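# Park the bicycle in the floor rack

## Task

Get the bike into the floor-standing rack so that one of its wheels sits in the rack's slot, pushed in near the slot's closed end, with the kickstand raised fully. When finished the bike must be motionless and touching nothing but the rack: no wall, furniture or loose item. The rack is loose on the floor and can shift. The bike must not topple or be left leaning, or the task fails.

## Robot and tools

Robot: TidyBot++, a wheeled base 0.54 m long, 0.50 m wide and 0.38 m tall, driven by four powered casters. It carries a single seven-joint arm with a two-finger gripper. The shoulder sits 0.12 m ahead of the base centre and 0.68 m above the floor. Segments: upper arm 0.42 m, forearm 0.31 m, hand 0.31 m from wrist to the grip point. The arm starts folded with the hand pointing down; folded, it reaches up to 0.08 m beyond the base front. Cameras: base_camera (fixed on the base, looking forward and down) and wrist_camera (fisheye, looking along the hand).

Frames: the base frame has its origin on the floor beneath the base centre, with x forward, y to the left and z up, in metres. The odometry frame is the base frame as it was when the scene began. base_odometry gives x, y and heading in radians (left positive, -3.142 to 3.142). It counts wheel rotation only, so slipping looks like travel, and it drifts a few centimetres over many moves. base_tilt gives forward and right lean in degrees.

move: one action per call. Keys that make up the action:
- base: an object of offsets measured from where the base stands when the command begins, along its own axes at that moment. translate_m (forward positive, -2 to 2 m), strafe_m (left positive, -2 to 2 m), rotate_rad (counter-clockwise seen from above positive, -6.3 to 6.3 rad). These are relative moves, not places.
- joints: absolute angle targets by name, in radians: joint_1_rad through joint_7_rad, plus gripper_pos from 0 (open, about 85 mm between pads) to 1 (closed). joint_2_rad is limited to ±2.249, joint_4_rad to ±2.579, joint_6_rad to ±2.099; the others can turn freely but take the shorter way, so send steps under half a turn. joint_1_rad positive turns the arm clockwise from above, the opposite sense to rotate_rad.
- target: one list of seven numbers for the single arm, an absolute hand pose in the base frame: x, y, z in metres, then the quaternion qw, qx, qy, qz. The hand's z axis points along the fingers; fingers open along its y axis. With target, joints may carry only gripper_pos.
- speeds: caps for this action only: translate_m and strafe_m 0.05 to 0.5 m/s (give only one when both move), rotate_rad 0.1 to 1.57 rad/s.
- cameras: list of base_camera, wrist_camera or all; [] for none.
- blocking: true (default) waits for everything to stop; false returns after about 0.5 s while motion continues.
A move with no action just reports the state. Unknown keys make the call invalid; out-of-range values get it refused.

wait: seconds from 0 to 10, plus cameras; returns the state. stop: brakes all running motions and holds them where they end. zoom_image: camera name and region [x0, y0, x1, y1] in pixels (top-left origin, at most 504 by 504) of that camera's latest image. read_manual: licence texts only. finished_scene: scene number (1 or 2); ends the scene irreversibly, so the bike must already be parked and stable.

Result lines: move reports done or the worst status. base_status, joint_status and hand_status give done, moving, off_target, stopped, not_followed, contact_stop, time_out or torque_fault. hand_pose is the measured grip point in the base frame; hand_target is where the joint targets would put it. joint_positions, motor_effort (percent of maximum, peak of last action in brackets) and Motor temperatures follow. on_its_own lists things the robot did unasked. "joint command not followed" or "pose unreachable" means a check held the arm back; "ARM HIT" means the arm struck the base or itself. A contact_stop, time_out or torque fault cancels the rest of that reply's move, wait and finished_scene calls.

Practical notes: most target moves end off_target within about 3 cm; correct by adding (wanted minus measured) to the last target. To hold a loaded hand in place, resend hand_target, not hand_pose. Loads make the arm sag. A pose out of reach makes the arm roam for up to 10 s and time out. Low, close, forward-pointing poses are unreliable and can drive the arm into the base; nothing keeps the arm off the base. A hand pointing down reaches at most about 0.94 m high, near the base. Closed fingertips stick out about 20 mm past hand_pose.

Things to avoid: dropping or releasing the bike while it moves, slamming or shoving hard, gripping hard on a part that still rests on something, twisting or yanking the gripper. The arm never yields to obstacles; if it snags something higher than about 0.6 m while the base drives, the robot can tip, and reaching far out or swinging sideways when stretched can tip it even standing still. Backing off or retracting the arm rights a slight lean. A blocked base keeps pushing until it times out after 14 s. Torque overloads freeze the arm for 10 s. Long stretched holds heat motors; at 75 °C the arm goes limp for 30 to 60 s. Something may occasionally tug the held part or nudge loose objects, and the rack itself can slide, so push the wheel in gently and check with the cameras before finishing.

Each tool is called after "Emit:" in YAML: its name, and indented under it one key for each argument.

## Session

Emit:
move:

Scene clock: 0.00 s.
Motor temperatures (°C): [38 35 34 39 38 51 44]
base_odometry: x=+0.000 y=+0.000 heading=+0.000
base_tilt: forward=+0.0 right=+0.6
base_status: not commanded
joint_positions: joint_1_rad=+0.018 joint_2_rad=-0.322 joint_3_rad=+3.139 joint_4_rad=-2.542 joint_5_rad=+0.018 joint_6_rad=-0.861 joint_7_rad=+1.593 gripper_pos=+0.000
joint_status: not commanded
motor_effort: joint_1_rad=+0 joint_2_rad=-1 joint_3_rad=+1 joint_4_rad=+14 joint_5_rad=-2 joint_6_rad=+1 joint_7_rad=+1
hand_pose: x=+0.2550 y=-0.0050 z=+0.5801 quat_wxyz=(+0.008, +0.999, +0.009, +0.030) (m; base frame)
hand_target: x=+0.2549 y=-0.0050 z=+0.5801 quat_wxyz=(+0.008, +0.999, +0.009, +0.030) (m; base frame)
hand_status: not commanded
pictures: base_camera, wrist_camera

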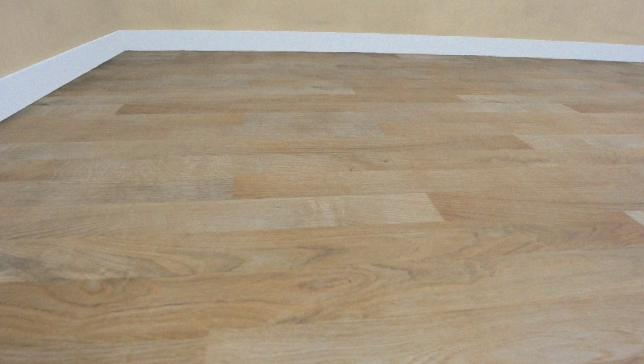

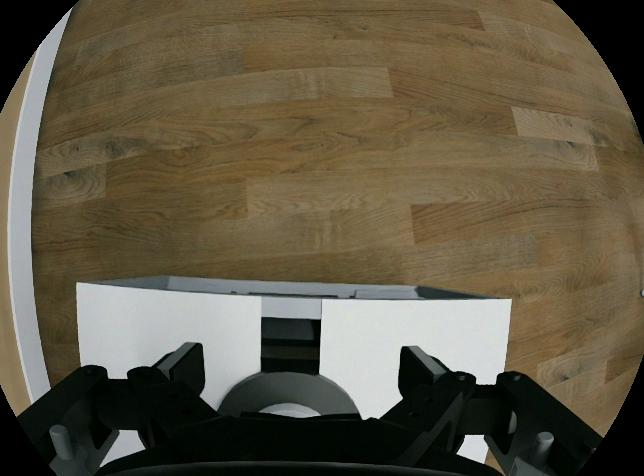

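Emit:
move:
  base: {"rotate_rad": -1.1}

Emit:
move:
  base: {"rotate_rad": -1.1}

Scene clock: 2.07 s.
Motor temperatures (°C): [38 35 34 39 38 51 44]
move: done
base_odometry: x=+0.000 y=+0.000 heading=-1.100
base_tilt: forward=+0.0 right=+0.6
base_status: done
joint_positions: joint_1_rad=+0.018 joint_2_rad=-0.322 joint_3_rad=+3.139 joint_4_rad=-2.542 joint_5_rad=+0.018 joint_6_rad=-0.861 joint_7_rad=+1.593 gripper_pos=+0.000
joint_status: not commanded
motor_effort: joint_1_rad=+0(1) joint_2_rad=-1(1) joint_3_rad=+0(1) joint_4_rad=+14(14) joint_5_rad=-1(2) joint_6_rad=+1(1) joint_7_rad=+0(1)
hand_pose: x=+0.2550 y=-0.0050 z=+0.5801 quat_wxyz=(+0.008, +0.999, +0.009, +0.030) (m; base frame)
hand_target: x=+0.2549 y=-0.0050 z=+0.5801 quat_wxyz=(+0.008, +0.999, +0.009, +0.030) (m; base frame)
hand_status: not commanded
pictures: base_camera, wrist_camera

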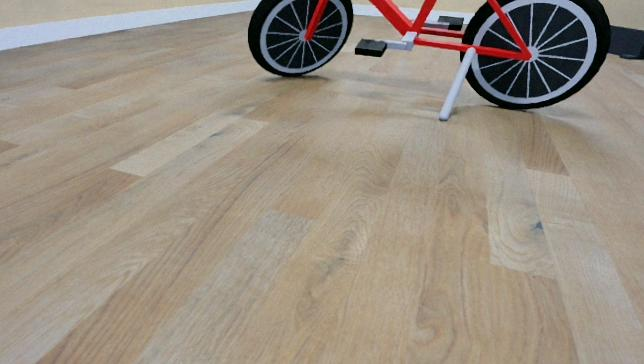

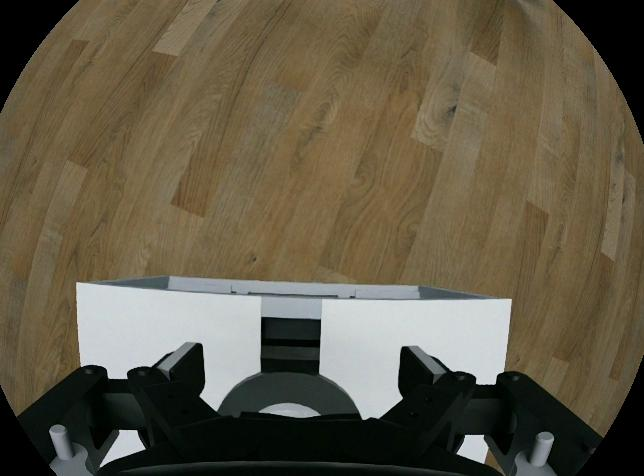

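Scene clock: 4.03 s.
Motor temperatures (°C): [38 35 34 39 38 51 44]
move: done
base_odometry: x=+0.000 y=+0.000 heading=-2.199
base_tilt: forward=+0.0 right=+0.6
base_status: done
joint_positions: joint_1_rad=+0.018 joint_2_rad=-0.322 joint_3_rad=+3.139 joint_4_rad=-2.542 joint_5_rad=+0.018 joint_6_rad=-0.861 joint_7_rad=+1.593 gripper_pos=+0.000
joint_status: not commanded
motor_effort: joint_1_rad=+0(1) joint_2_rad=-1(1) joint_3_rad=+0(1) joint_4_rad=+14(14) joint_5_rad=-1(2) joint_6_rad=+1(1) joint_7_rad=+0(1)
hand_pose: x=+0.2550 y=-0.0050 z=+0.5801 quat_wxyz=(+0.008, +0.999, +0.009, +0.030) (m; base frame)
hand_target: x=+0.2549 y=-0.0050 z=+0.5801 quat_wxyz=(+0.008, +0.999, +0.009, +0.030) (m; base frame)
hand_status: not commanded
pictures: base_camera, wrist_camera

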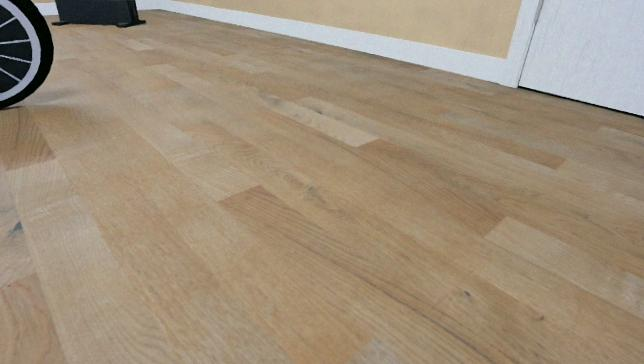

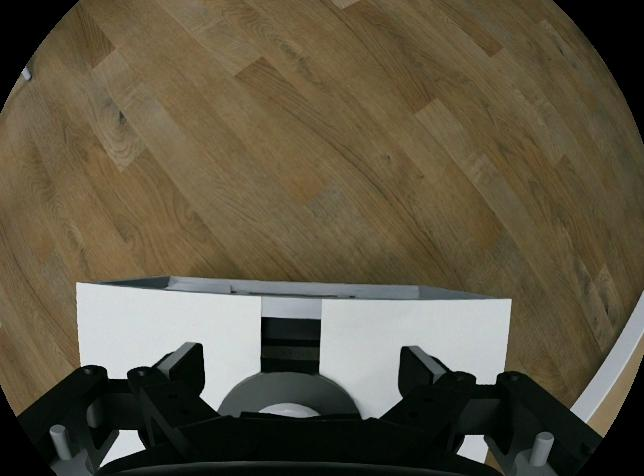

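Emit:
move:
  base: {"rotate_rad": 0.75}
  joints: {"joint_1_rad":0,"joint_2_rad":-0.3,"joint_3_rad":3.14,"joint_4_rad":-1.4,"joint_5_rad":0,"joint_6_rad":-1.0,"joint_7_rad":1.57}

Scene clock: 6.67 s.
Motor temperatures (°C): [38 35 34 39 38 51 44]
move: done
base_odometry: x=+0.000 y=+0.000 heading=-1.450
base_tilt: forward=+0.0 right=+0.6
base_status: done
joint_positions: joint_1_rad=+0.017 joint_2_rad=-0.322 joint_3_rad=+3.139 joint_4_rad=-1.409 joint_5_rad=+0.018 joint_6_rad=-0.950 joint_7_rad=+1.593 gripper_pos=+0.000
joint_status: all done
motor_effort: joint_1_rad=+0(1) joint_2_rad=-7(9) joint_3_rad=+0(2) joint_4_rad=+20(21) joint_5_rad=-1(3) joint_6_rad=+8(8) joint_7_rad=+1(2)
hand_pose: x=+0.5423 y=-0.0091 z=+1.0873 quat_wxyz=(+0.019, +0.851, +0.004, +0.524) (m; base frame)
hand_target: x=+0.5435 y=+0.0022 z=+1.0692 quat_wxyz=(+0.000, +0.867, +0.000, +0.498) (m; base frame)
hand_status: not commanded
pictures: base_camera, wrist_camera
camera_calibration:
wrist_camera: T_world_to_cam=[[-0.0219821, -0.998076, 0.0579816, -0.0666367], [-0.486711, -0.0399756, -0.872648, 1.26699], [0.873286, -0.047403, -0.484896, 0.194957], [0, 0, 0, 1]] pos_world=[0.444938, -0.00661841, 1.20403]

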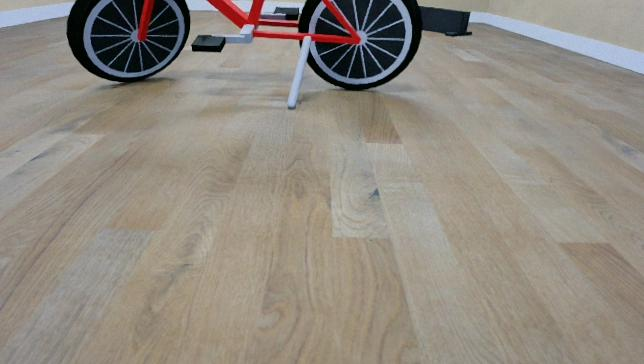

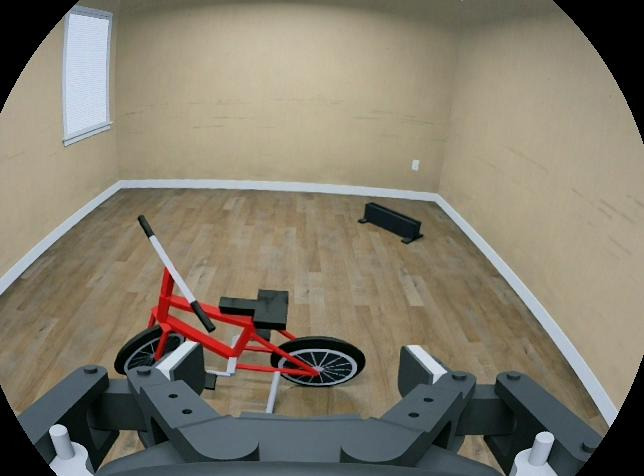

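Emit:
zoom_image:
  camera: "wrist_camera"
  region: [80, 180, 460, 430]

Emit:
zoom_image:
  camera: "wrist_camera"
  region: [340, 190, 440, 260]

Emit:
zoom_image:
  camera: "base_camera"
  region: [60, 0, 480, 120]

Scaled by 1.326.

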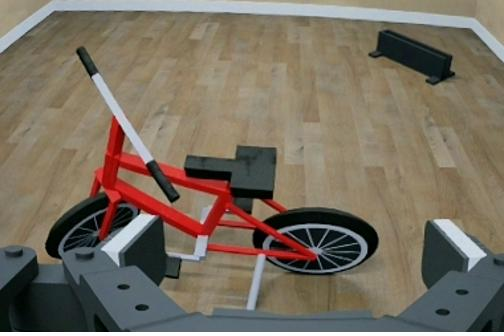

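Scaled by 5.040.

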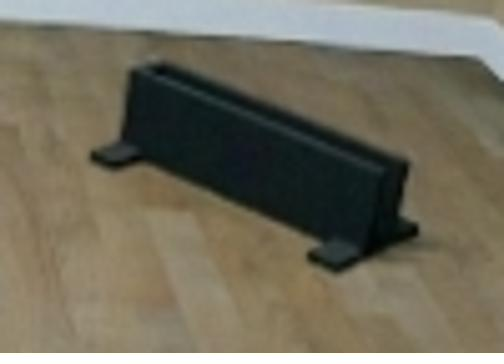

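Scaled by 1.200.

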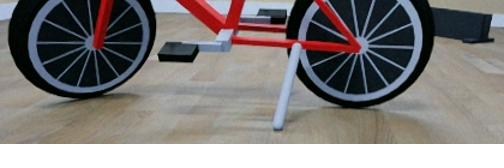

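Emit:
move:
  base: {"strafe_m": -0.85}

Emit:
move:
  base: {"translate_m": 1.2, "rotate_rad": 0.1}

Emit:
zoom_image:
  camera: "wrist_camera"
  region: [200, 150, 450, 400]

Scene clock: 10.97 s.
Motor temperatures (°C): [38 35 34 39 38 51 44]
move: done
base_odometry: x=-0.844 y=-0.102 heading=-1.450
base_tilt: forward=+0.0 right=+0.6
base_status: done
joint_positions: joint_1_rad=+0.016 joint_2_rad=-0.321 joint_3_rad=+3.139 joint_4_rad=-1.409 joint_5_rad=+0.018 joint_6_rad=-0.950 joint_7_rad=+1.593 gripper_pos=+0.000
joint_status: not commanded
motor_effort: joint_1_rad=+0(1) joint_2_rad=-6(7) joint_3_rad=+1(2) joint_4_rad=+20(20) joint_5_rad=-1(3) joint_6_rad=+8(8) joint_7_rad=+1(1)
hand_pose: x=+0.5423 y=-0.0085 z=+1.0872 quat_wxyz=(+0.019, +0.851, +0.005, +0.524) (m; base frame)
hand_target: x=+0.5435 y=+0.0022 z=+1.0692 quat_wxyz=(+0.000, +0.867, +0.000, +0.498) (m; base frame)
hand_status: not commanded
pictures: base_camera, wrist_camera
camera_calibration:
wrist_camera: T_world_to_cam=[[-0.0205556, -0.998108, 0.0579448, -0.0667823], [-0.48689, -0.0406264, -0.872518, 1.2669], [0.873222, -0.0461479, -0.485133, 0.195226], [0, 0, 0, 1]] pos_world=[0.44499, -0.00617727, 1.20397]

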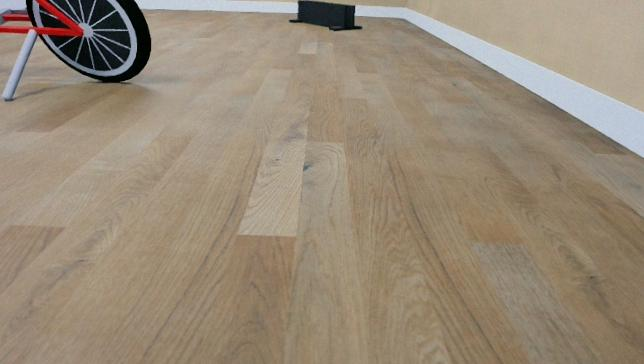

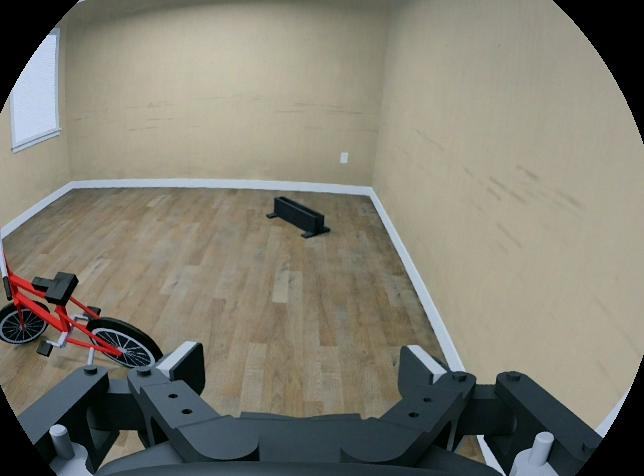

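Scene clock: 14.70 s.
Motor temperatures (°C): [38 35 34 39 38 51 44]
move: done
base_odometry: x=-0.699 y=-1.294 heading=-1.349
base_tilt: forward=+0.0 right=+0.6
base_status: done
joint_positions: joint_1_rad=+0.011 joint_2_rad=-0.309 joint_3_rad=+3.138 joint_4_rad=-1.408 joint_5_rad=+0.018 joint_6_rad=-0.951 joint_7_rad=+1.593 gripper_pos=+0.000
joint_status: not commanded
motor_effort: joint_1_rad=+0(1) joint_2_rad=-7(10) joint_3_rad=+0(3) joint_4_rad=+20(20) joint_5_rad=-1(2) joint_6_rad=+8(8) joint_7_rad=+1(1)
hand_pose: x=+0.5470 y=-0.0064 z=+1.0821 quat_wxyz=(+0.017, +0.855, +0.007, +0.519) (m; base frame)
hand_target: x=+0.5435 y=+0.0022 z=+1.0692 quat_wxyz=(+0.000, +0.867, +0.000, +0.498) (m; base frame)
hand_status: not commanded
pictures: base_camera, wrist_camera
camera_calibration:
wrist_camera: T_world_to_cam=[[-0.0149413, -0.998194, 0.0581891, -0.0676278], [-0.497764, -0.0430464, -0.866243, 1.26397], [0.867184, -0.0419073, -0.496222, 0.204017], [0, 0, 0, 1]] pos_world=[0.451227, -0.0045466, 1.20008]

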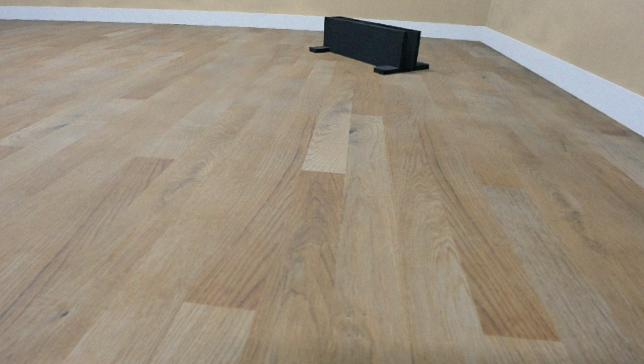

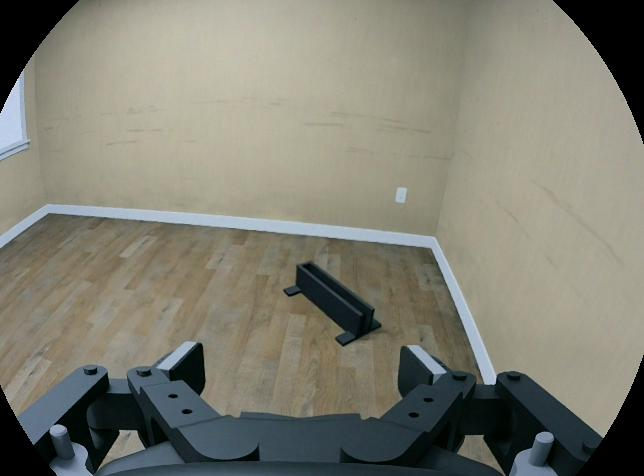

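Scaled by 2.016.

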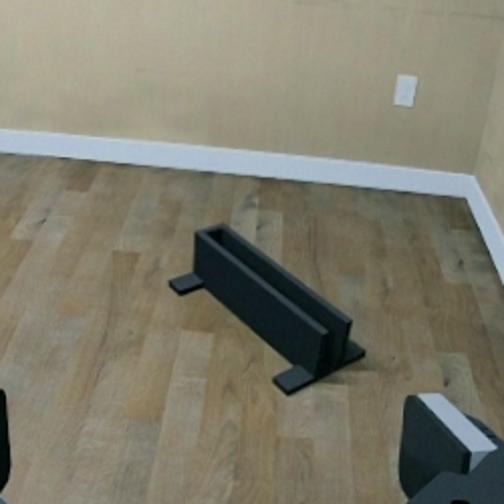

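Emit:
zoom_image:
  camera: "wrist_camera"
  region: [270, 250, 400, 350]

Emit:
zoom_image:
  camera: "base_camera"
  region: [300, 0, 440, 90]

Scaled by 3.877.

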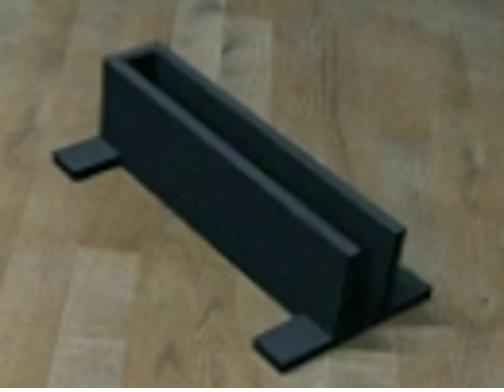

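Scaled by 3.600.

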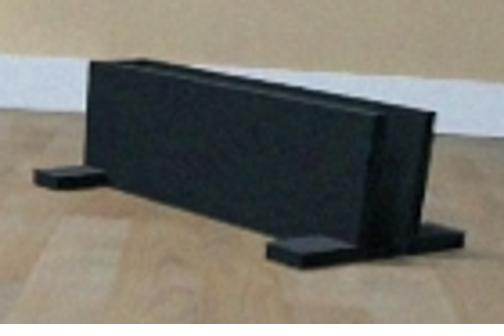

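Emit:
move:
  base: {"translate_m": 0.9, "rotate_rad": -0.1}

Emit:
move:
  base: {"strafe_m": 0.65, "translate_m": 0.15, "rotate_rad": -0.806}

Scene clock: 19.63 s.
Motor temperatures (°C): [38 35 34 39 38 51 44]
move: done
base_odometry: x=-0.501 y=-2.172 heading=-1.449
base_tilt: forward=+0.0 right=+0.6
base_status: done
joint_positions: joint_1_rad=+0.011 joint_2_rad=-0.305 joint_3_rad=+3.141 joint_4_rad=-1.407 joint_5_rad=+0.018 joint_6_rad=-0.952 joint_7_rad=+1.593 gripper_pos=+0.000
joint_status: not commanded
motor_effort: joint_1_rad=+0(1) joint_2_rad=-7(11) joint_3_rad=+0(2) joint_4_rad=+20(21) joint_5_rad=-1(2) joint_6_rad=+8(8) joint_7_rad=+1(1)
hand_pose: x=+0.5486 y=-0.0075 z=+1.0804 quat_wxyz=(+0.017, +0.856, +0.006, +0.517) (m; base frame)
hand_target: x=+0.5435 y=+0.0022 z=+1.0692 quat_wxyz=(+0.000, +0.867, +0.000, +0.498) (m; base frame)
hand_status: not commanded
pictures: base_camera, wrist_camera
camera_calibration:
wrist_camera: T_world_to_cam=[[-0.0165263, -0.998211, 0.0574662, -0.0669542], [-0.501598, -0.0414416, -0.864108, 1.26306], [0.864943, -0.0431054, -0.500015, 0.207142], [0, 0, 0, 1]] pos_world=[0.453276, -0.00556213, 1.19884]

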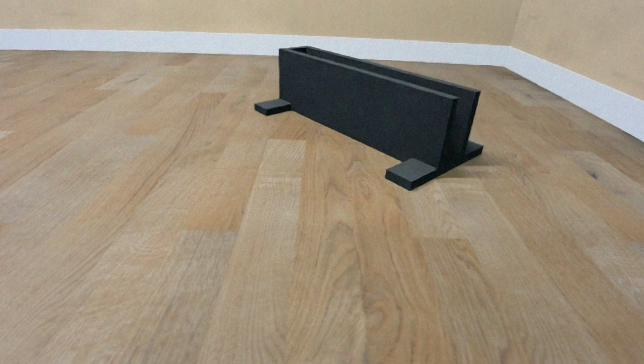

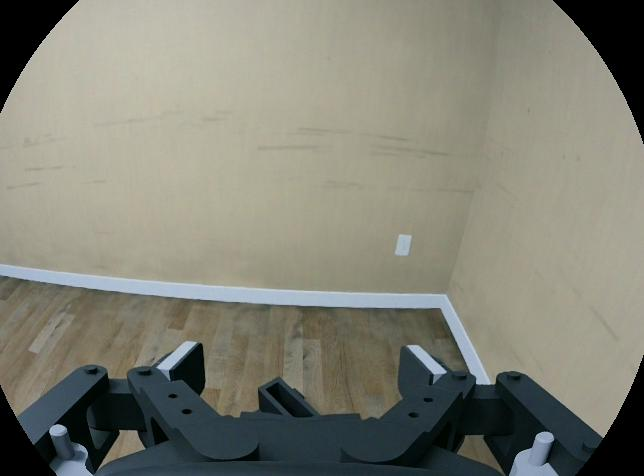

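Scene clock: 22.53 s.
Motor temperatures (°C): [38 35 34 39 38 51 44]
move: done
base_odometry: x=+0.162 y=-2.242 heading=-2.256
base_tilt: forward=+0.0 right=+0.6
base_status: done
joint_positions: joint_1_rad=+0.010 joint_2_rad=-0.305 joint_3_rad=+3.140 joint_4_rad=-1.407 joint_5_rad=+0.018 joint_6_rad=-0.952 joint_7_rad=+1.593 gripper_pos=+0.000
joint_status: not commanded
motor_effort: joint_1_rad=+0(1) joint_2_rad=-8(10) joint_3_rad=+0(3) joint_4_rad=+20(20) joint_5_rad=-1(3) joint_6_rad=+7(8) joint_7_rad=+1(1)
hand_pose: x=+0.5485 y=-0.0067 z=+1.0805 quat_wxyz=(+0.017, +0.856, +0.007, +0.517) (m; base frame)
hand_target: x=+0.5435 y=+0.0022 z=+1.0692 quat_wxyz=(+0.000, +0.867, +0.000, +0.498) (m; base frame)
hand_status: not commanded
pictures: base_camera, wrist_camera
camera_calibration:
wrist_camera: T_world_to_cam=[[-0.0149503, -0.998215, 0.0578167, -0.067382], [-0.501387, -0.0425438, -0.864176, 1.26308], [0.865094, -0.0419082, -0.499856, 0.207091], [0, 0, 0, 1]] pos_world=[0.453133, -0.00484648, 1.19894]

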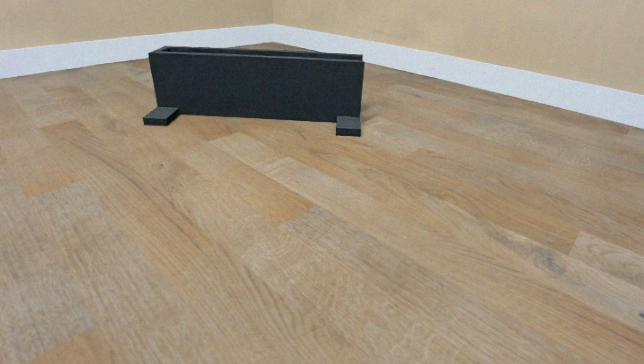

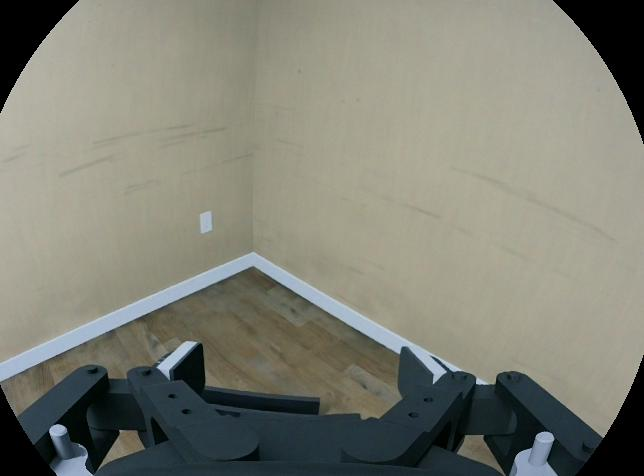

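Emit:
move:
  base: {"translate_m": 0.45, "strafe_m": 0.13, "rotate_rad": -0.075}
  joints: {"joint_1_rad":0,"joint_2_rad":0.754,"joint_3_rad":3.14,"joint_4_rad":-1.634,"joint_5_rad":0,"joint_6_rad":-0.753,"joint_7_rad":3.14}

Scene clock: 25.67 s.
Motor temperatures (°C): [38 35 34 39 38 51 44]
move: done
base_odometry: x=-0.022 y=-2.673 heading=-2.331
base_tilt: forward=+0.0 right=+0.6
base_status: done
joint_positions: joint_1_rad=+0.010 joint_2_rad=+0.737 joint_3_rad=+3.141 joint_4_rad=-1.624 joint_5_rad=+0.018 joint_6_rad=-0.796 joint_7_rad=+3.093 gripper_pos=+0.000
joint_status: all done
motor_effort: joint_1_rad=+0(2) joint_2_rad=-37(41) joint_3_rad=-1(2) joint_4_rad=+12(20) joint_5_rad=-1(3) joint_6_rad=+0(9) joint_7_rad=+1(2)
hand_pose: x=+0.6183 y=-0.0073 z=+0.4588 quat_wxyz=(-0.001, +0.723, +0.691, -0.010) (m; base frame)
hand_target: x=+0.6223 y=+0.0022 z=+0.4480 quat_wxyz=(+0.000, +0.707, +0.707, +0.001) (m; base frame)
hand_status: not commanded
pictures: base_camera, wrist_camera
camera_calibration:
wrist_camera: T_world_to_cam=[[0.99956, -0.029546, 0.00278562, -0.626016], [-0.0296534, -0.998097, 0.0540736, 0.0408546], [0.00118266, -0.0541324, -0.998533, 0.598769], [0, 0, 0, 1]] pos_world=[0.626244, 0.0546934, 0.597426]

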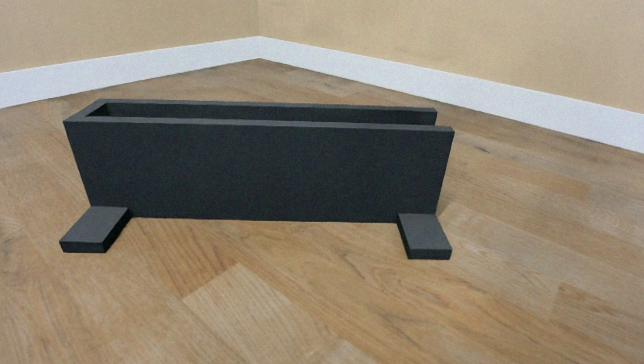

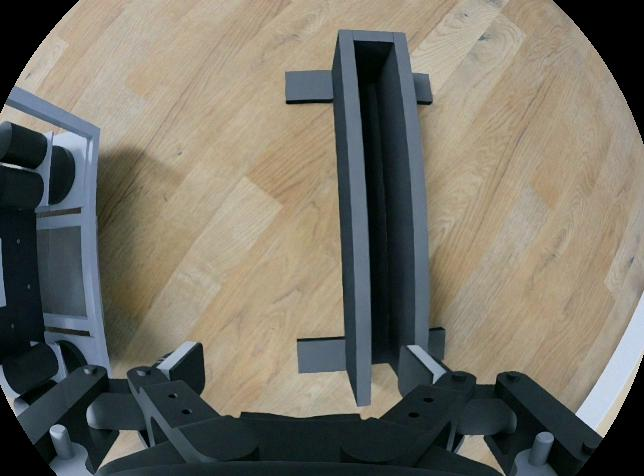

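Emit:
zoom_image:
  camera: "wrist_camera"
  region: [270, 20, 470, 220]

Emit:
zoom_image:
  camera: "wrist_camera"
  region: [270, 220, 470, 420]

Scaled by 2.520.

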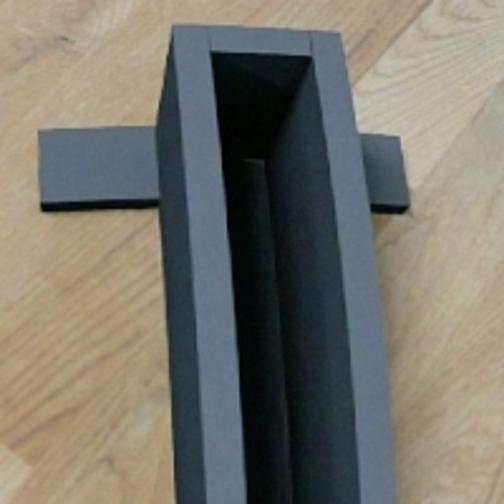

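Scaled by 2.520.

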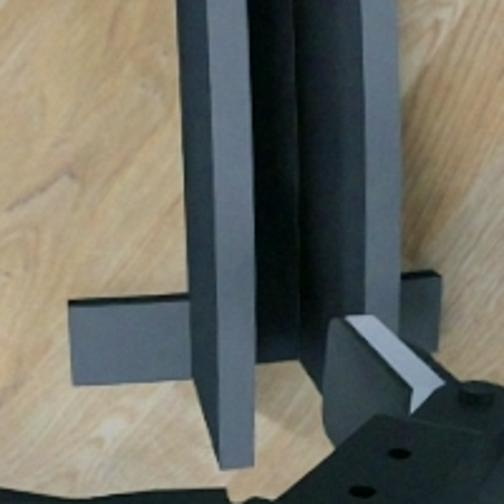

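Emit:
move:
  base: {"translate_m": 0.066, "strafe_m": 0.055, "rotate_rad": 0.036}
  joints: {"joint_7_rad":3.19,"gripper_pos":0.45,"joint_6_rad":-0.71,"joint_2_rad":0.771,"joint_4_rad":-1.644}

Emit:
zoom_image:
  camera: "wrist_camera"
  region: [200, 160, 500, 460]

Scene clock: 28.03 s.
Motor temperatures (°C): [38 35 34 39 38 51 44]
move: done
base_odometry: x=-0.027 y=-2.759 heading=-2.294
base_tilt: forward=+0.0 right=+0.6
base_status: done
joint_positions: joint_1_rad=+0.003 joint_2_rad=+0.749 joint_3_rad=+3.141 joint_4_rad=-1.637 joint_5_rad=+0.018 joint_6_rad=-0.745 joint_7_rad=+3.152 gripper_pos=+0.450
joint_status: all done
motor_effort: joint_1_rad=+0(7) joint_2_rad=-37(38) joint_3_rad=-1(5) joint_4_rad=+12(13) joint_5_rad=-1(3) joint_6_rad=+0(1) joint_7_rad=+1(1)
hand_pose: x=+0.6243 y=-0.0040 z=+0.4499 quat_wxyz=(+0.008, +0.700, +0.714, -0.001) (m; base frame)
hand_target: x=+0.6262 y=+0.0022 z=+0.4374 quat_wxyz=(+0.006, +0.689, +0.724, +0.006) (m; base frame)
hand_status: not commanded
pictures: base_camera, wrist_camera
camera_calibration:
wrist_camera: T_world_to_cam=[[0.998954, 0.0364104, 0.0276742, -0.642428], [0.0348885, -0.997952, 0.0536163, 0.00476298], [0.0295697, -0.0525947, -0.998178, 0.572108], [0, 0, 0, 1]] pos_world=[0.624672, 0.0582341, 0.588589]

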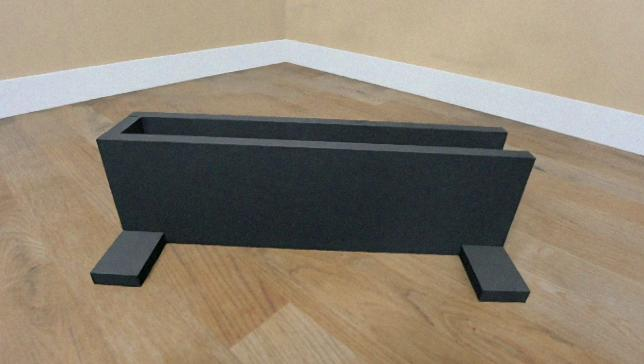

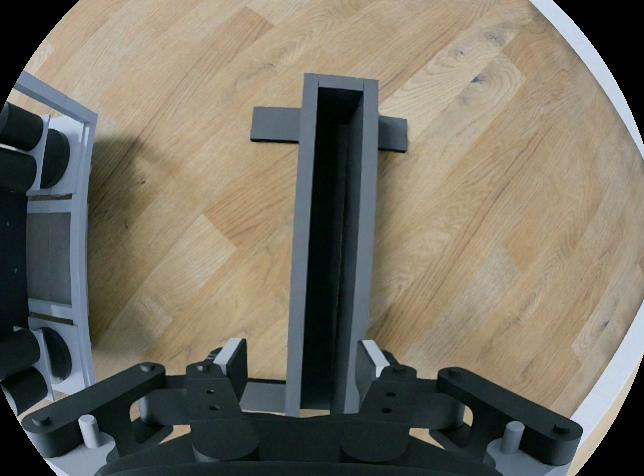

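Scaled by 1.680.

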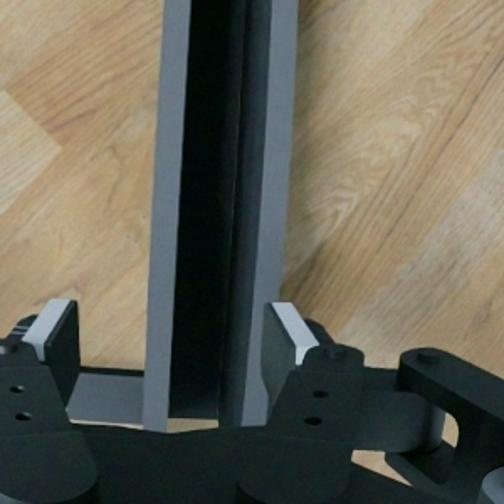

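Emit:
move:
  base: {"translate_m": -0.007, "strafe_m": 0.03, "rotate_rad": -0.038}
  joints: {"joint_1_rad":0,"joint_2_rad":1.301,"joint_3_rad":3.14,"joint_4_rad":-1.531,"joint_5_rad":0,"joint_6_rad":-0.281,"joint_7_rad":3.16,"gripper_pos":0.45}

Emit:
zoom_image:
  camera: "wrist_camera"
  region: [200, 160, 500, 460]

Scene clock: 30.50 s.
Motor temperatures (°C): [38 35 34 39 38 51 44]
move: done
base_odometry: x=+0.000 y=-2.773 heading=-2.332
base_tilt: forward=+0.0 right=+0.6
base_status: done
joint_positions: joint_1_rad=+0.000 joint_2_rad=+1.287 joint_3_rad=+3.141 joint_4_rad=-1.542 joint_5_rad=+0.018 joint_6_rad=-0.327 joint_7_rad=+3.152 gripper_pos=+0.450
joint_status: all done
motor_effort: joint_1_rad=+0(4) joint_2_rad=-42(45) joint_3_rad=-1(3) joint_4_rad=+5(12) joint_5_rad=-1(3) joint_6_rad=+0(1) joint_7_rad=+0(1)
hand_pose: x=+0.6152 y=-0.0001 z=+0.1893 quat_wxyz=(-0.003, +0.697, +0.717, -0.007) (m; base frame)
hand_target: x=+0.6292 y=+0.0023 z=+0.1834 quat_wxyz=(+0.010, +0.700, +0.714, +0.011) (m; base frame)
hand_status: not commanded
pictures: base_camera, wrist_camera
camera_calibration:
wrist_camera: T_world_to_cam=[[0.999046, 0.0435489, 0.00320442, -0.621672], [0.0433557, -0.998, 0.0460003, 0.0191629], [0.00520127, -0.0458175, -0.998936, 0.327651], [0, 0, 0, 1]] pos_world=[0.618544, 0.0612098, 0.328413]

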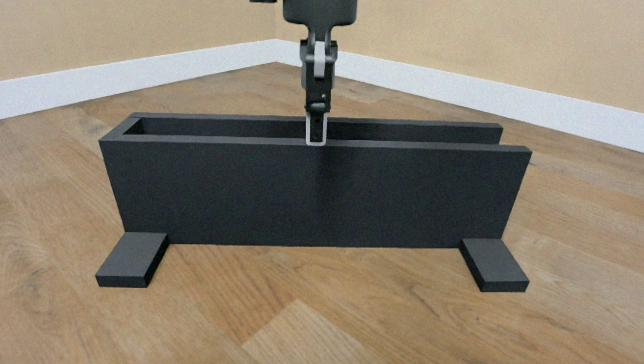

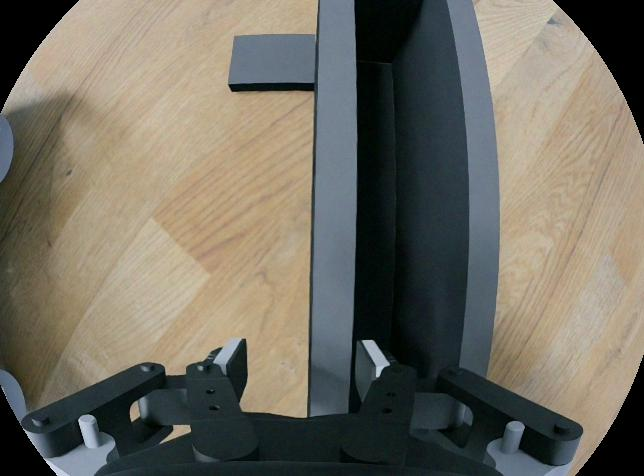

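Scaled by 1.680.

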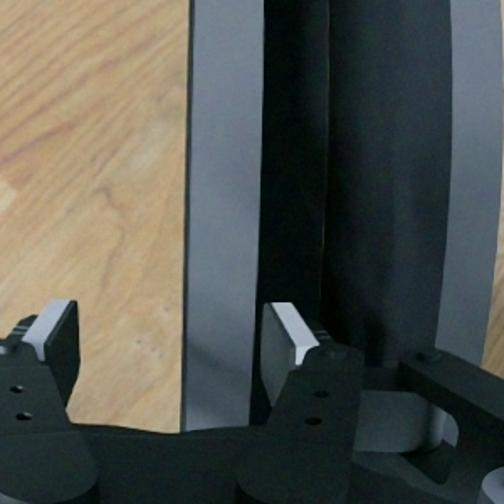

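Emit:
move:
  base: {"translate_m": 0.014}

Emit:
zoom_image:
  camera: "wrist_camera"
  region: [200, 160, 500, 460]

Emit:
move:
  joints: {"joint_2_rad":1.40,"joint_4_rad":-1.458,"joint_6_rad":-0.255}

Emit:
zoom_image:
  camera: "wrist_camera"
  region: [200, 160, 500, 460]

Scene clock: 31.63 s.
Motor temperatures (°C): [38 36 34 39 38 51 44]
move: done
base_odometry: x=-0.010 y=-2.784 heading=-2.332
base_tilt: forward=+0.0 right=+0.6
base_status: done
joint_positions: joint_1_rad=+0.000 joint_2_rad=+1.287 joint_3_rad=+3.141 joint_4_rad=-1.534 joint_5_rad=+0.018 joint_6_rad=-0.320 joint_7_rad=+3.152 gripper_pos=+0.450
joint_status: not commanded
motor_effort: joint_1_rad=+0(1) joint_2_rad=-42(44) joint_3_rad=-1(2) joint_4_rad=+5(7) joint_5_rad=-1(2) joint_6_rad=+0(1) joint_7_rad=+0(1)
hand_pose: x=+0.6218 y=+0.0000 z=+0.1897 quat_wxyz=(+0.002, +0.697, +0.717, -0.002) (m; base frame)
hand_target: x=+0.6292 y=+0.0023 z=+0.1834 quat_wxyz=(+0.010, +0.700, +0.714, +0.011) (m; base frame)
hand_status: not commanded
pictures: base_camera, wrist_camera
camera_calibration:
wrist_camera: T_world_to_cam=[[0.998904, 0.0435779, 0.0170854, -0.630817], [0.0427436, -0.998004, 0.046482, 0.0191826], [0.0190768, -0.0457007, -0.998773, 0.319387], [0, 0, 0, 1]] pos_world=[0.623213, 0.0612303, 0.328882]

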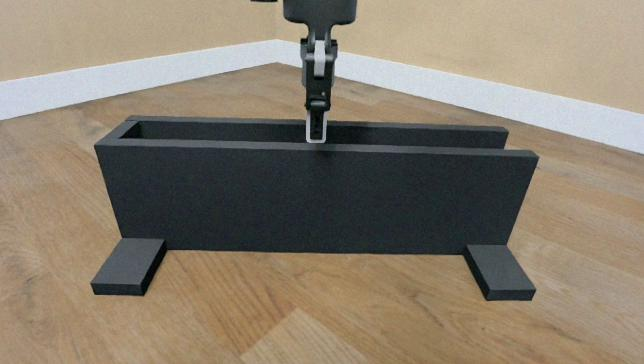

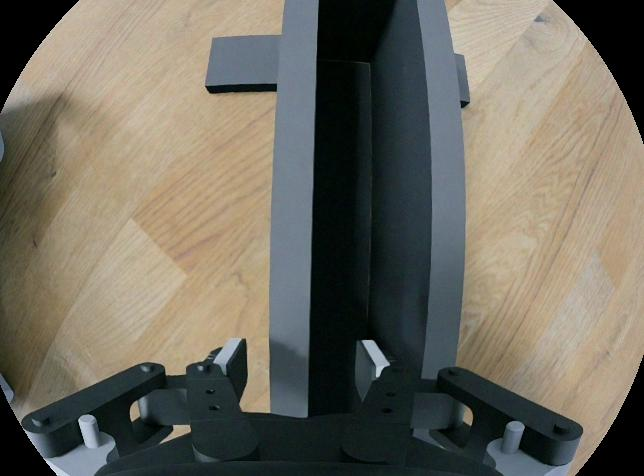

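Scaled by 1.680.

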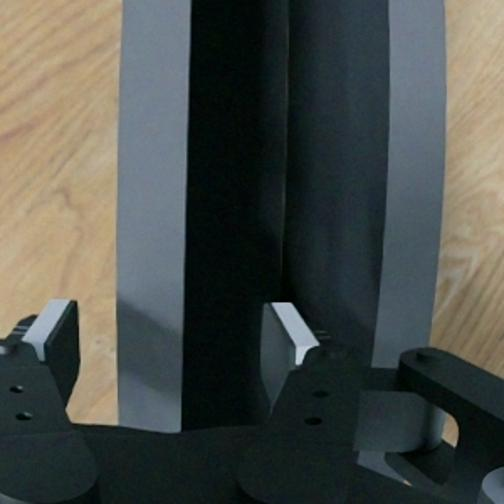

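Scene clock: 32.83 s.
Motor temperatures (°C): [38 36 34 39 38 51 44]
move: done
base_odometry: x=-0.010 y=-2.784 heading=-2.332
base_tilt: forward=+0.0 right=+0.6
base_status: not commanded
joint_positions: joint_1_rad=+0.000 joint_2_rad=+1.388 joint_3_rad=+3.141 joint_4_rad=-1.466 joint_5_rad=+0.018 joint_6_rad=-0.297 joint_7_rad=+3.152 gripper_pos=+0.450
joint_status: all done
motor_effort: joint_1_rad=+0(1) joint_2_rad=-42(45) joint_3_rad=-1(2) joint_4_rad=+5(6) joint_5_rad=-2(2) joint_6_rad=+0(1) joint_7_rad=+1(1)
hand_pose: x=+0.6190 y=+0.0001 z=+0.1457 quat_wxyz=(-0.002, +0.697, +0.717, -0.005) (m; base frame)
hand_target: x=+0.6305 y=+0.0024 z=+0.1404 quat_wxyz=(+0.010, +0.700, +0.714, +0.011) (m; base frame)
hand_status: not commanded
pictures: base_camera, wrist_camera
camera_calibration:
wrist_camera: T_world_to_cam=[[0.999013, 0.0436597, 0.00820106, -0.626038], [0.0432413, -0.99802, 0.0456832, 0.0212875], [0.0101793, -0.0452835, -0.998922, 0.280971], [0, 0, 0, 1]] pos_world=[0.621639, 0.0613013, 0.28483]

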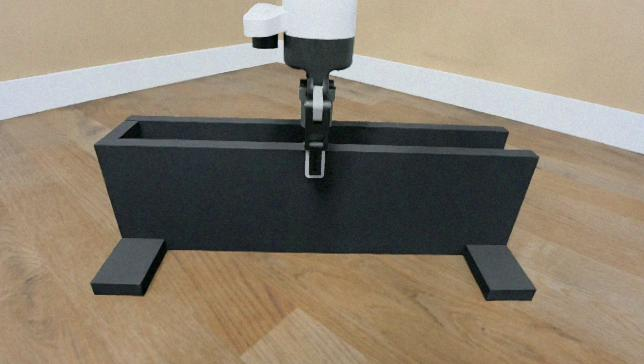

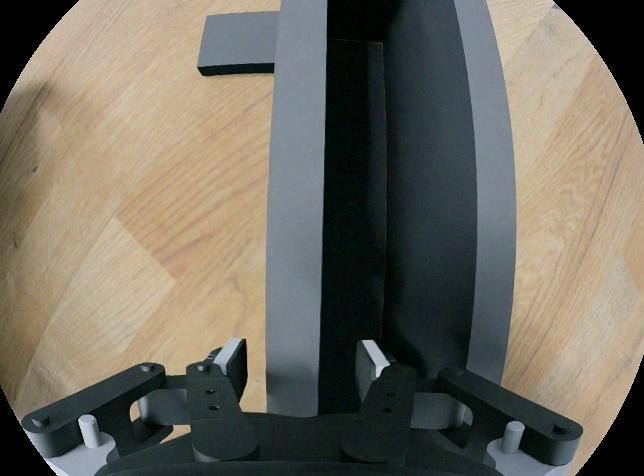

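Scaled by 1.680.

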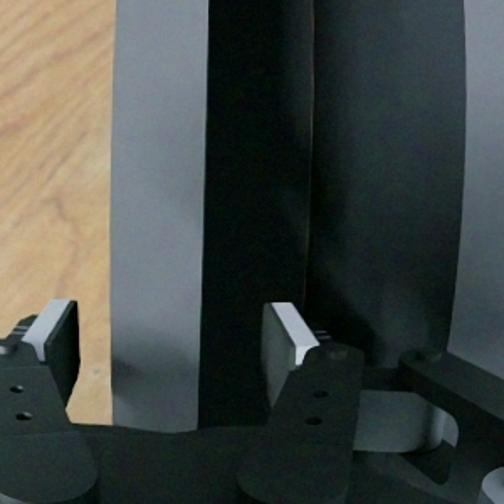

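Emit:
move:
  joints: {"joint_2_rad":1.50,"joint_4_rad":-1.383,"joint_6_rad":-0.225}

Emit:
move:
  joints: {"gripper_pos":0.85}

Scene clock: 34.13 s.
Motor temperatures (°C): [38 36 34 39 38 51 44]
move: done
base_odometry: x=-0.010 y=-2.784 heading=-2.332
base_tilt: forward=+0.0 right=+0.6
base_status: not commanded
joint_positions: joint_1_rad=+0.000 joint_2_rad=+1.484 joint_3_rad=+3.141 joint_4_rad=-1.394 joint_5_rad=+0.018 joint_6_rad=-0.268 joint_7_rad=+3.152 gripper_pos=+0.450
joint_status: all done
motor_effort: joint_1_rad=+0(1) joint_2_rad=-40(45) joint_3_rad=-1(2) joint_4_rad=+5(6) joint_5_rad=-1(3) joint_6_rad=+1(1) joint_7_rad=+1(1)
hand_pose: x=+0.6191 y=+0.0002 z=+0.1036 quat_wxyz=(+0.000, +0.697, +0.717, -0.003) (m; base frame)
hand_target: x=+0.6295 y=+0.0023 z=+0.0966 quat_wxyz=(+0.011, +0.700, +0.714, +0.012) (m; base frame)
hand_status: not commanded
pictures: base_camera, wrist_camera
camera_calibration:
wrist_camera: T_world_to_cam=[[0.998948, 0.04375, 0.0137397, -0.626324], [0.0430855, -0.998039, 0.0454122, 0.0234891], [0.0156995, -0.0447724, -0.998874, 0.235474], [0, 0, 0, 1]] pos_world=[0.620956, 0.0613874, 0.242747]

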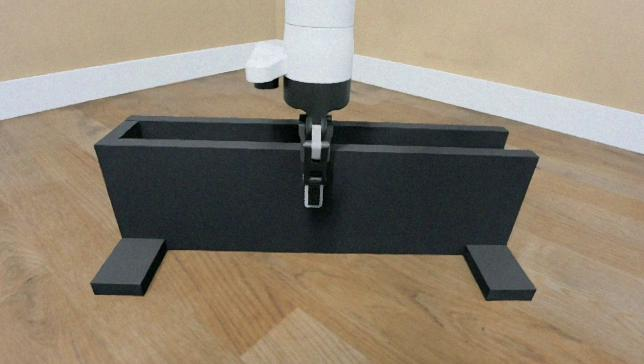

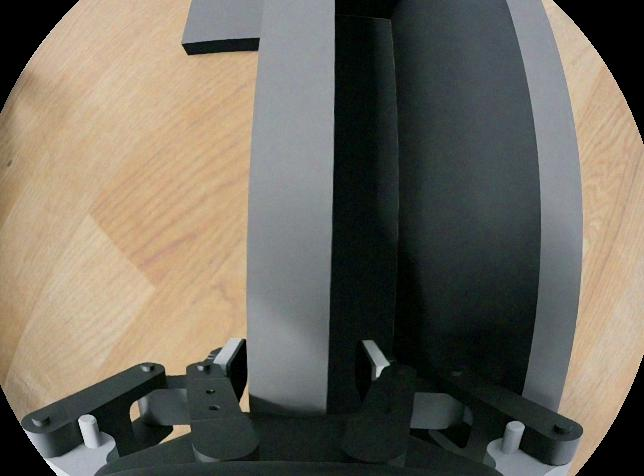

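Scene clock: 34.90 s.
Motor temperatures (°C): [38 36 34 39 38 51 44]
move: off_target
base_odometry: x=-0.010 y=-2.784 heading=-2.332
base_tilt: forward=+0.0 right=+0.6
base_status: not commanded
joint_positions: joint_1_rad=+0.000 joint_2_rad=+1.483 joint_3_rad=+3.141 joint_4_rad=-1.399 joint_5_rad=+0.018 joint_6_rad=-0.268 joint_7_rad=+3.152 gripper_pos=+0.797
joint_status: gripper_pos off_target (ended at +0.797, target +0.850)
motor_effort: joint_1_rad=-1(1) joint_2_rad=-39(42) joint_3_rad=-2(2) joint_4_rad=+7(11) joint_5_rad=-1(2) joint_6_rad=+4(6) joint_7_rad=+1(1)
hand_pose: x=+0.6159 y=+0.0002 z=+0.1034 quat_wxyz=(-0.002, +0.697, +0.717, -0.005) (m; base frame)
hand_target: x=+0.6295 y=+0.0023 z=+0.0966 quat_wxyz=(+0.011, +0.700, +0.714, +0.012) (m; base frame)
hand_status: not commanded
pictures: base_camera, wrist_camera
camera_calibration:
wrist_camera: T_world_to_cam=[[0.999005, 0.0437526, 0.00863132, -0.622668], [0.0433198, -0.998039, 0.0451925, 0.0235116], [0.0105917, -0.0447736, -0.998941, 0.238493], [0, 0, 0, 1]] pos_world=[0.618504, 0.061387, 0.242552]

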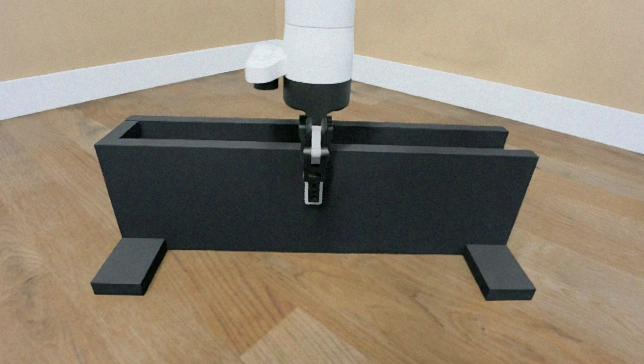

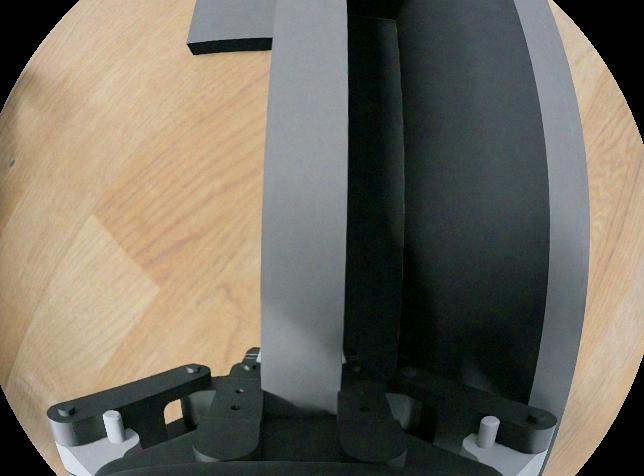

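Emit:
move:
  joints: {"gripper_pos":0.95}
  cameras: []

Emit:
move:
  joints: {"joint_2_rad":1.41,"joint_4_rad":-1.453,"joint_6_rad":-0.246}

Scene clock: 36.37 s.
Motor temperatures (°C): [38 36 34 39 38 51 44]
move: off_target
base_odometry: x=-0.010 y=-2.784 heading=-2.332
base_tilt: forward=+0.0 right=+0.6
base_status: not commanded
joint_positions: joint_1_rad=+0.000 joint_2_rad=+1.483 joint_3_rad=+3.141 joint_4_rad=-1.399 joint_5_rad=+0.018 joint_6_rad=-0.268 joint_7_rad=+3.152 gripper_pos=+0.797
joint_status: gripper_pos off_target (ended at +0.797, target +0.950)
motor_effort: joint_1_rad=-1(2) joint_2_rad=-39(39) joint_3_rad=-2(2) joint_4_rad=+7(7) joint_5_rad=-1(1) joint_6_rad=+3(4) joint_7_rad=+1(1)
hand_pose: x=+0.6159 y=+0.0002 z=+0.1034 quat_wxyz=(-0.002, +0.697, +0.717, -0.005) (m; base frame)
hand_target: x=+0.6295 y=+0.0023 z=+0.0966 quat_wxyz=(+0.011, +0.700, +0.714, +0.012) (m; base frame)
hand_status: not commanded
pictures: none
No camera images: "cameras" was empty.

Scene clock: 37.27 s.
Motor temperatures (°C): [38 36 34 39 38 51 44]
move: off_target
base_odometry: x=-0.010 y=-2.784 heading=-2.332
base_tilt: forward=+0.0 right=+0.6
base_status: not commanded
joint_positions: joint_1_rad=+0.000 joint_2_rad=+1.469 joint_3_rad=+3.141 joint_4_rad=-1.442 joint_5_rad=+0.018 joint_6_rad=-0.259 joint_7_rad=+3.152 gripper_pos=+0.797
joint_status: joint_2_rad off_target (ended at +1.469, target +1.410); the others done
motor_effort: joint_1_rad=+0(1) joint_2_rad=-48(49) joint_3_rad=-2(3) joint_4_rad=+3(7) joint_5_rad=-2(2) joint_6_rad=-2(4) joint_7_rad=+1(1)
hand_pose: x=+0.6006 y=+0.0003 z=+0.1073 quat_wxyz=(-0.009, +0.697, +0.717, -0.011) (m; base frame)
hand_target: x=+0.6309 y=+0.0024 z=+0.1358 quat_wxyz=(+0.011, +0.700, +0.714, +0.012) (m; base frame)
hand_status: not commanded
pictures: base_camera, wrist_camera
camera_calibration:
wrist_camera: T_world_to_cam=[[0.998978, 0.0438048, -0.0110986, -0.605303], [0.0442547, -0.998043, 0.0441868, 0.0235844], [-0.00914131, -0.0446328, -0.998962, 0.25445], [0, 0, 0, 1]] pos_world=[0.605967, 0.0614103, 0.246426]

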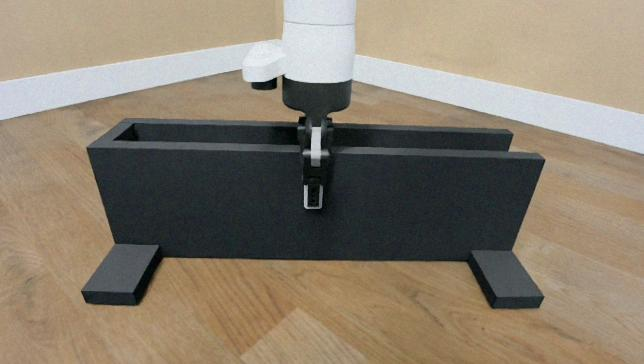

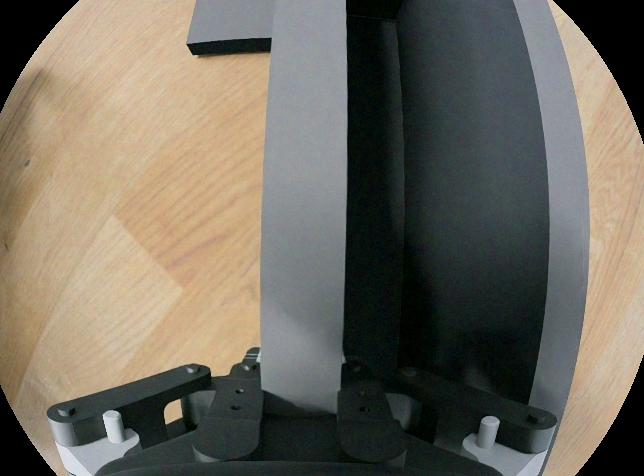

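Emit:
move:
  base: {"rotate_rad": -0.3}
  speeds: {"rotate_rad": 0.2}

Scene clock: 39.43 s.
Motor temperatures (°C): [38 36 34 39 38 51 44]
move: done
base_odometry: x=-0.010 y=-2.784 heading=-2.632
base_tilt: forward=+0.0 right=+0.6
base_status: done
joint_positions: joint_1_rad=-0.001 joint_2_rad=+1.467 joint_3_rad=+3.141 joint_4_rad=-1.446 joint_5_rad=+0.018 joint_6_rad=-0.259 joint_7_rad=+3.152 gripper_pos=+0.797
joint_status: not commanded
motor_effort: joint_1_rad=+0(5) joint_2_rad=-50(51) joint_3_rad=-2(5) joint_4_rad=+4(5) joint_5_rad=-2(3) joint_6_rad=-1(2) joint_7_rad=+0(1)
hand_pose: x=+0.5990 y=+0.0007 z=+0.1079 quat_wxyz=(-0.010, +0.696, +0.717, -0.012) (m; base frame)
hand_target: x=+0.6309 y=+0.0024 z=+0.1358 quat_wxyz=(+0.011, +0.700, +0.714, +0.012) (m; base frame)
hand_status: not commanded
pictures: base_camera, wrist_camera
camera_calibration:
wrist_camera: T_world_to_cam=[[0.998908, 0.0446772, -0.0136566, -0.603336], [0.0452404, -0.998, 0.0441618, 0.0234099], [-0.0116563, -0.0447314, -0.998931, 0.256581], [0, 0, 0, 1]] pos_world=[0.604609, 0.0617957, 0.247033]

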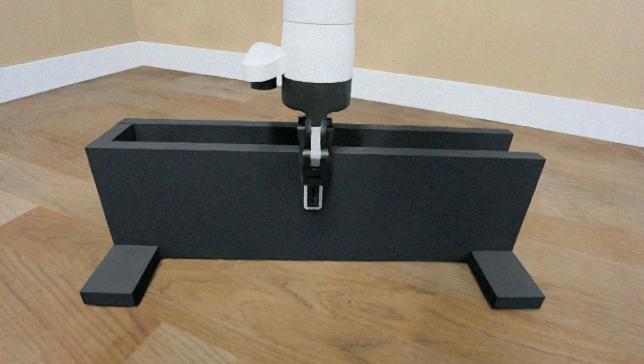

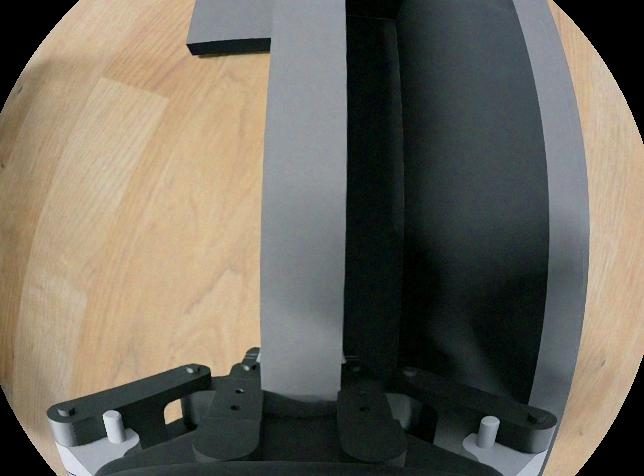

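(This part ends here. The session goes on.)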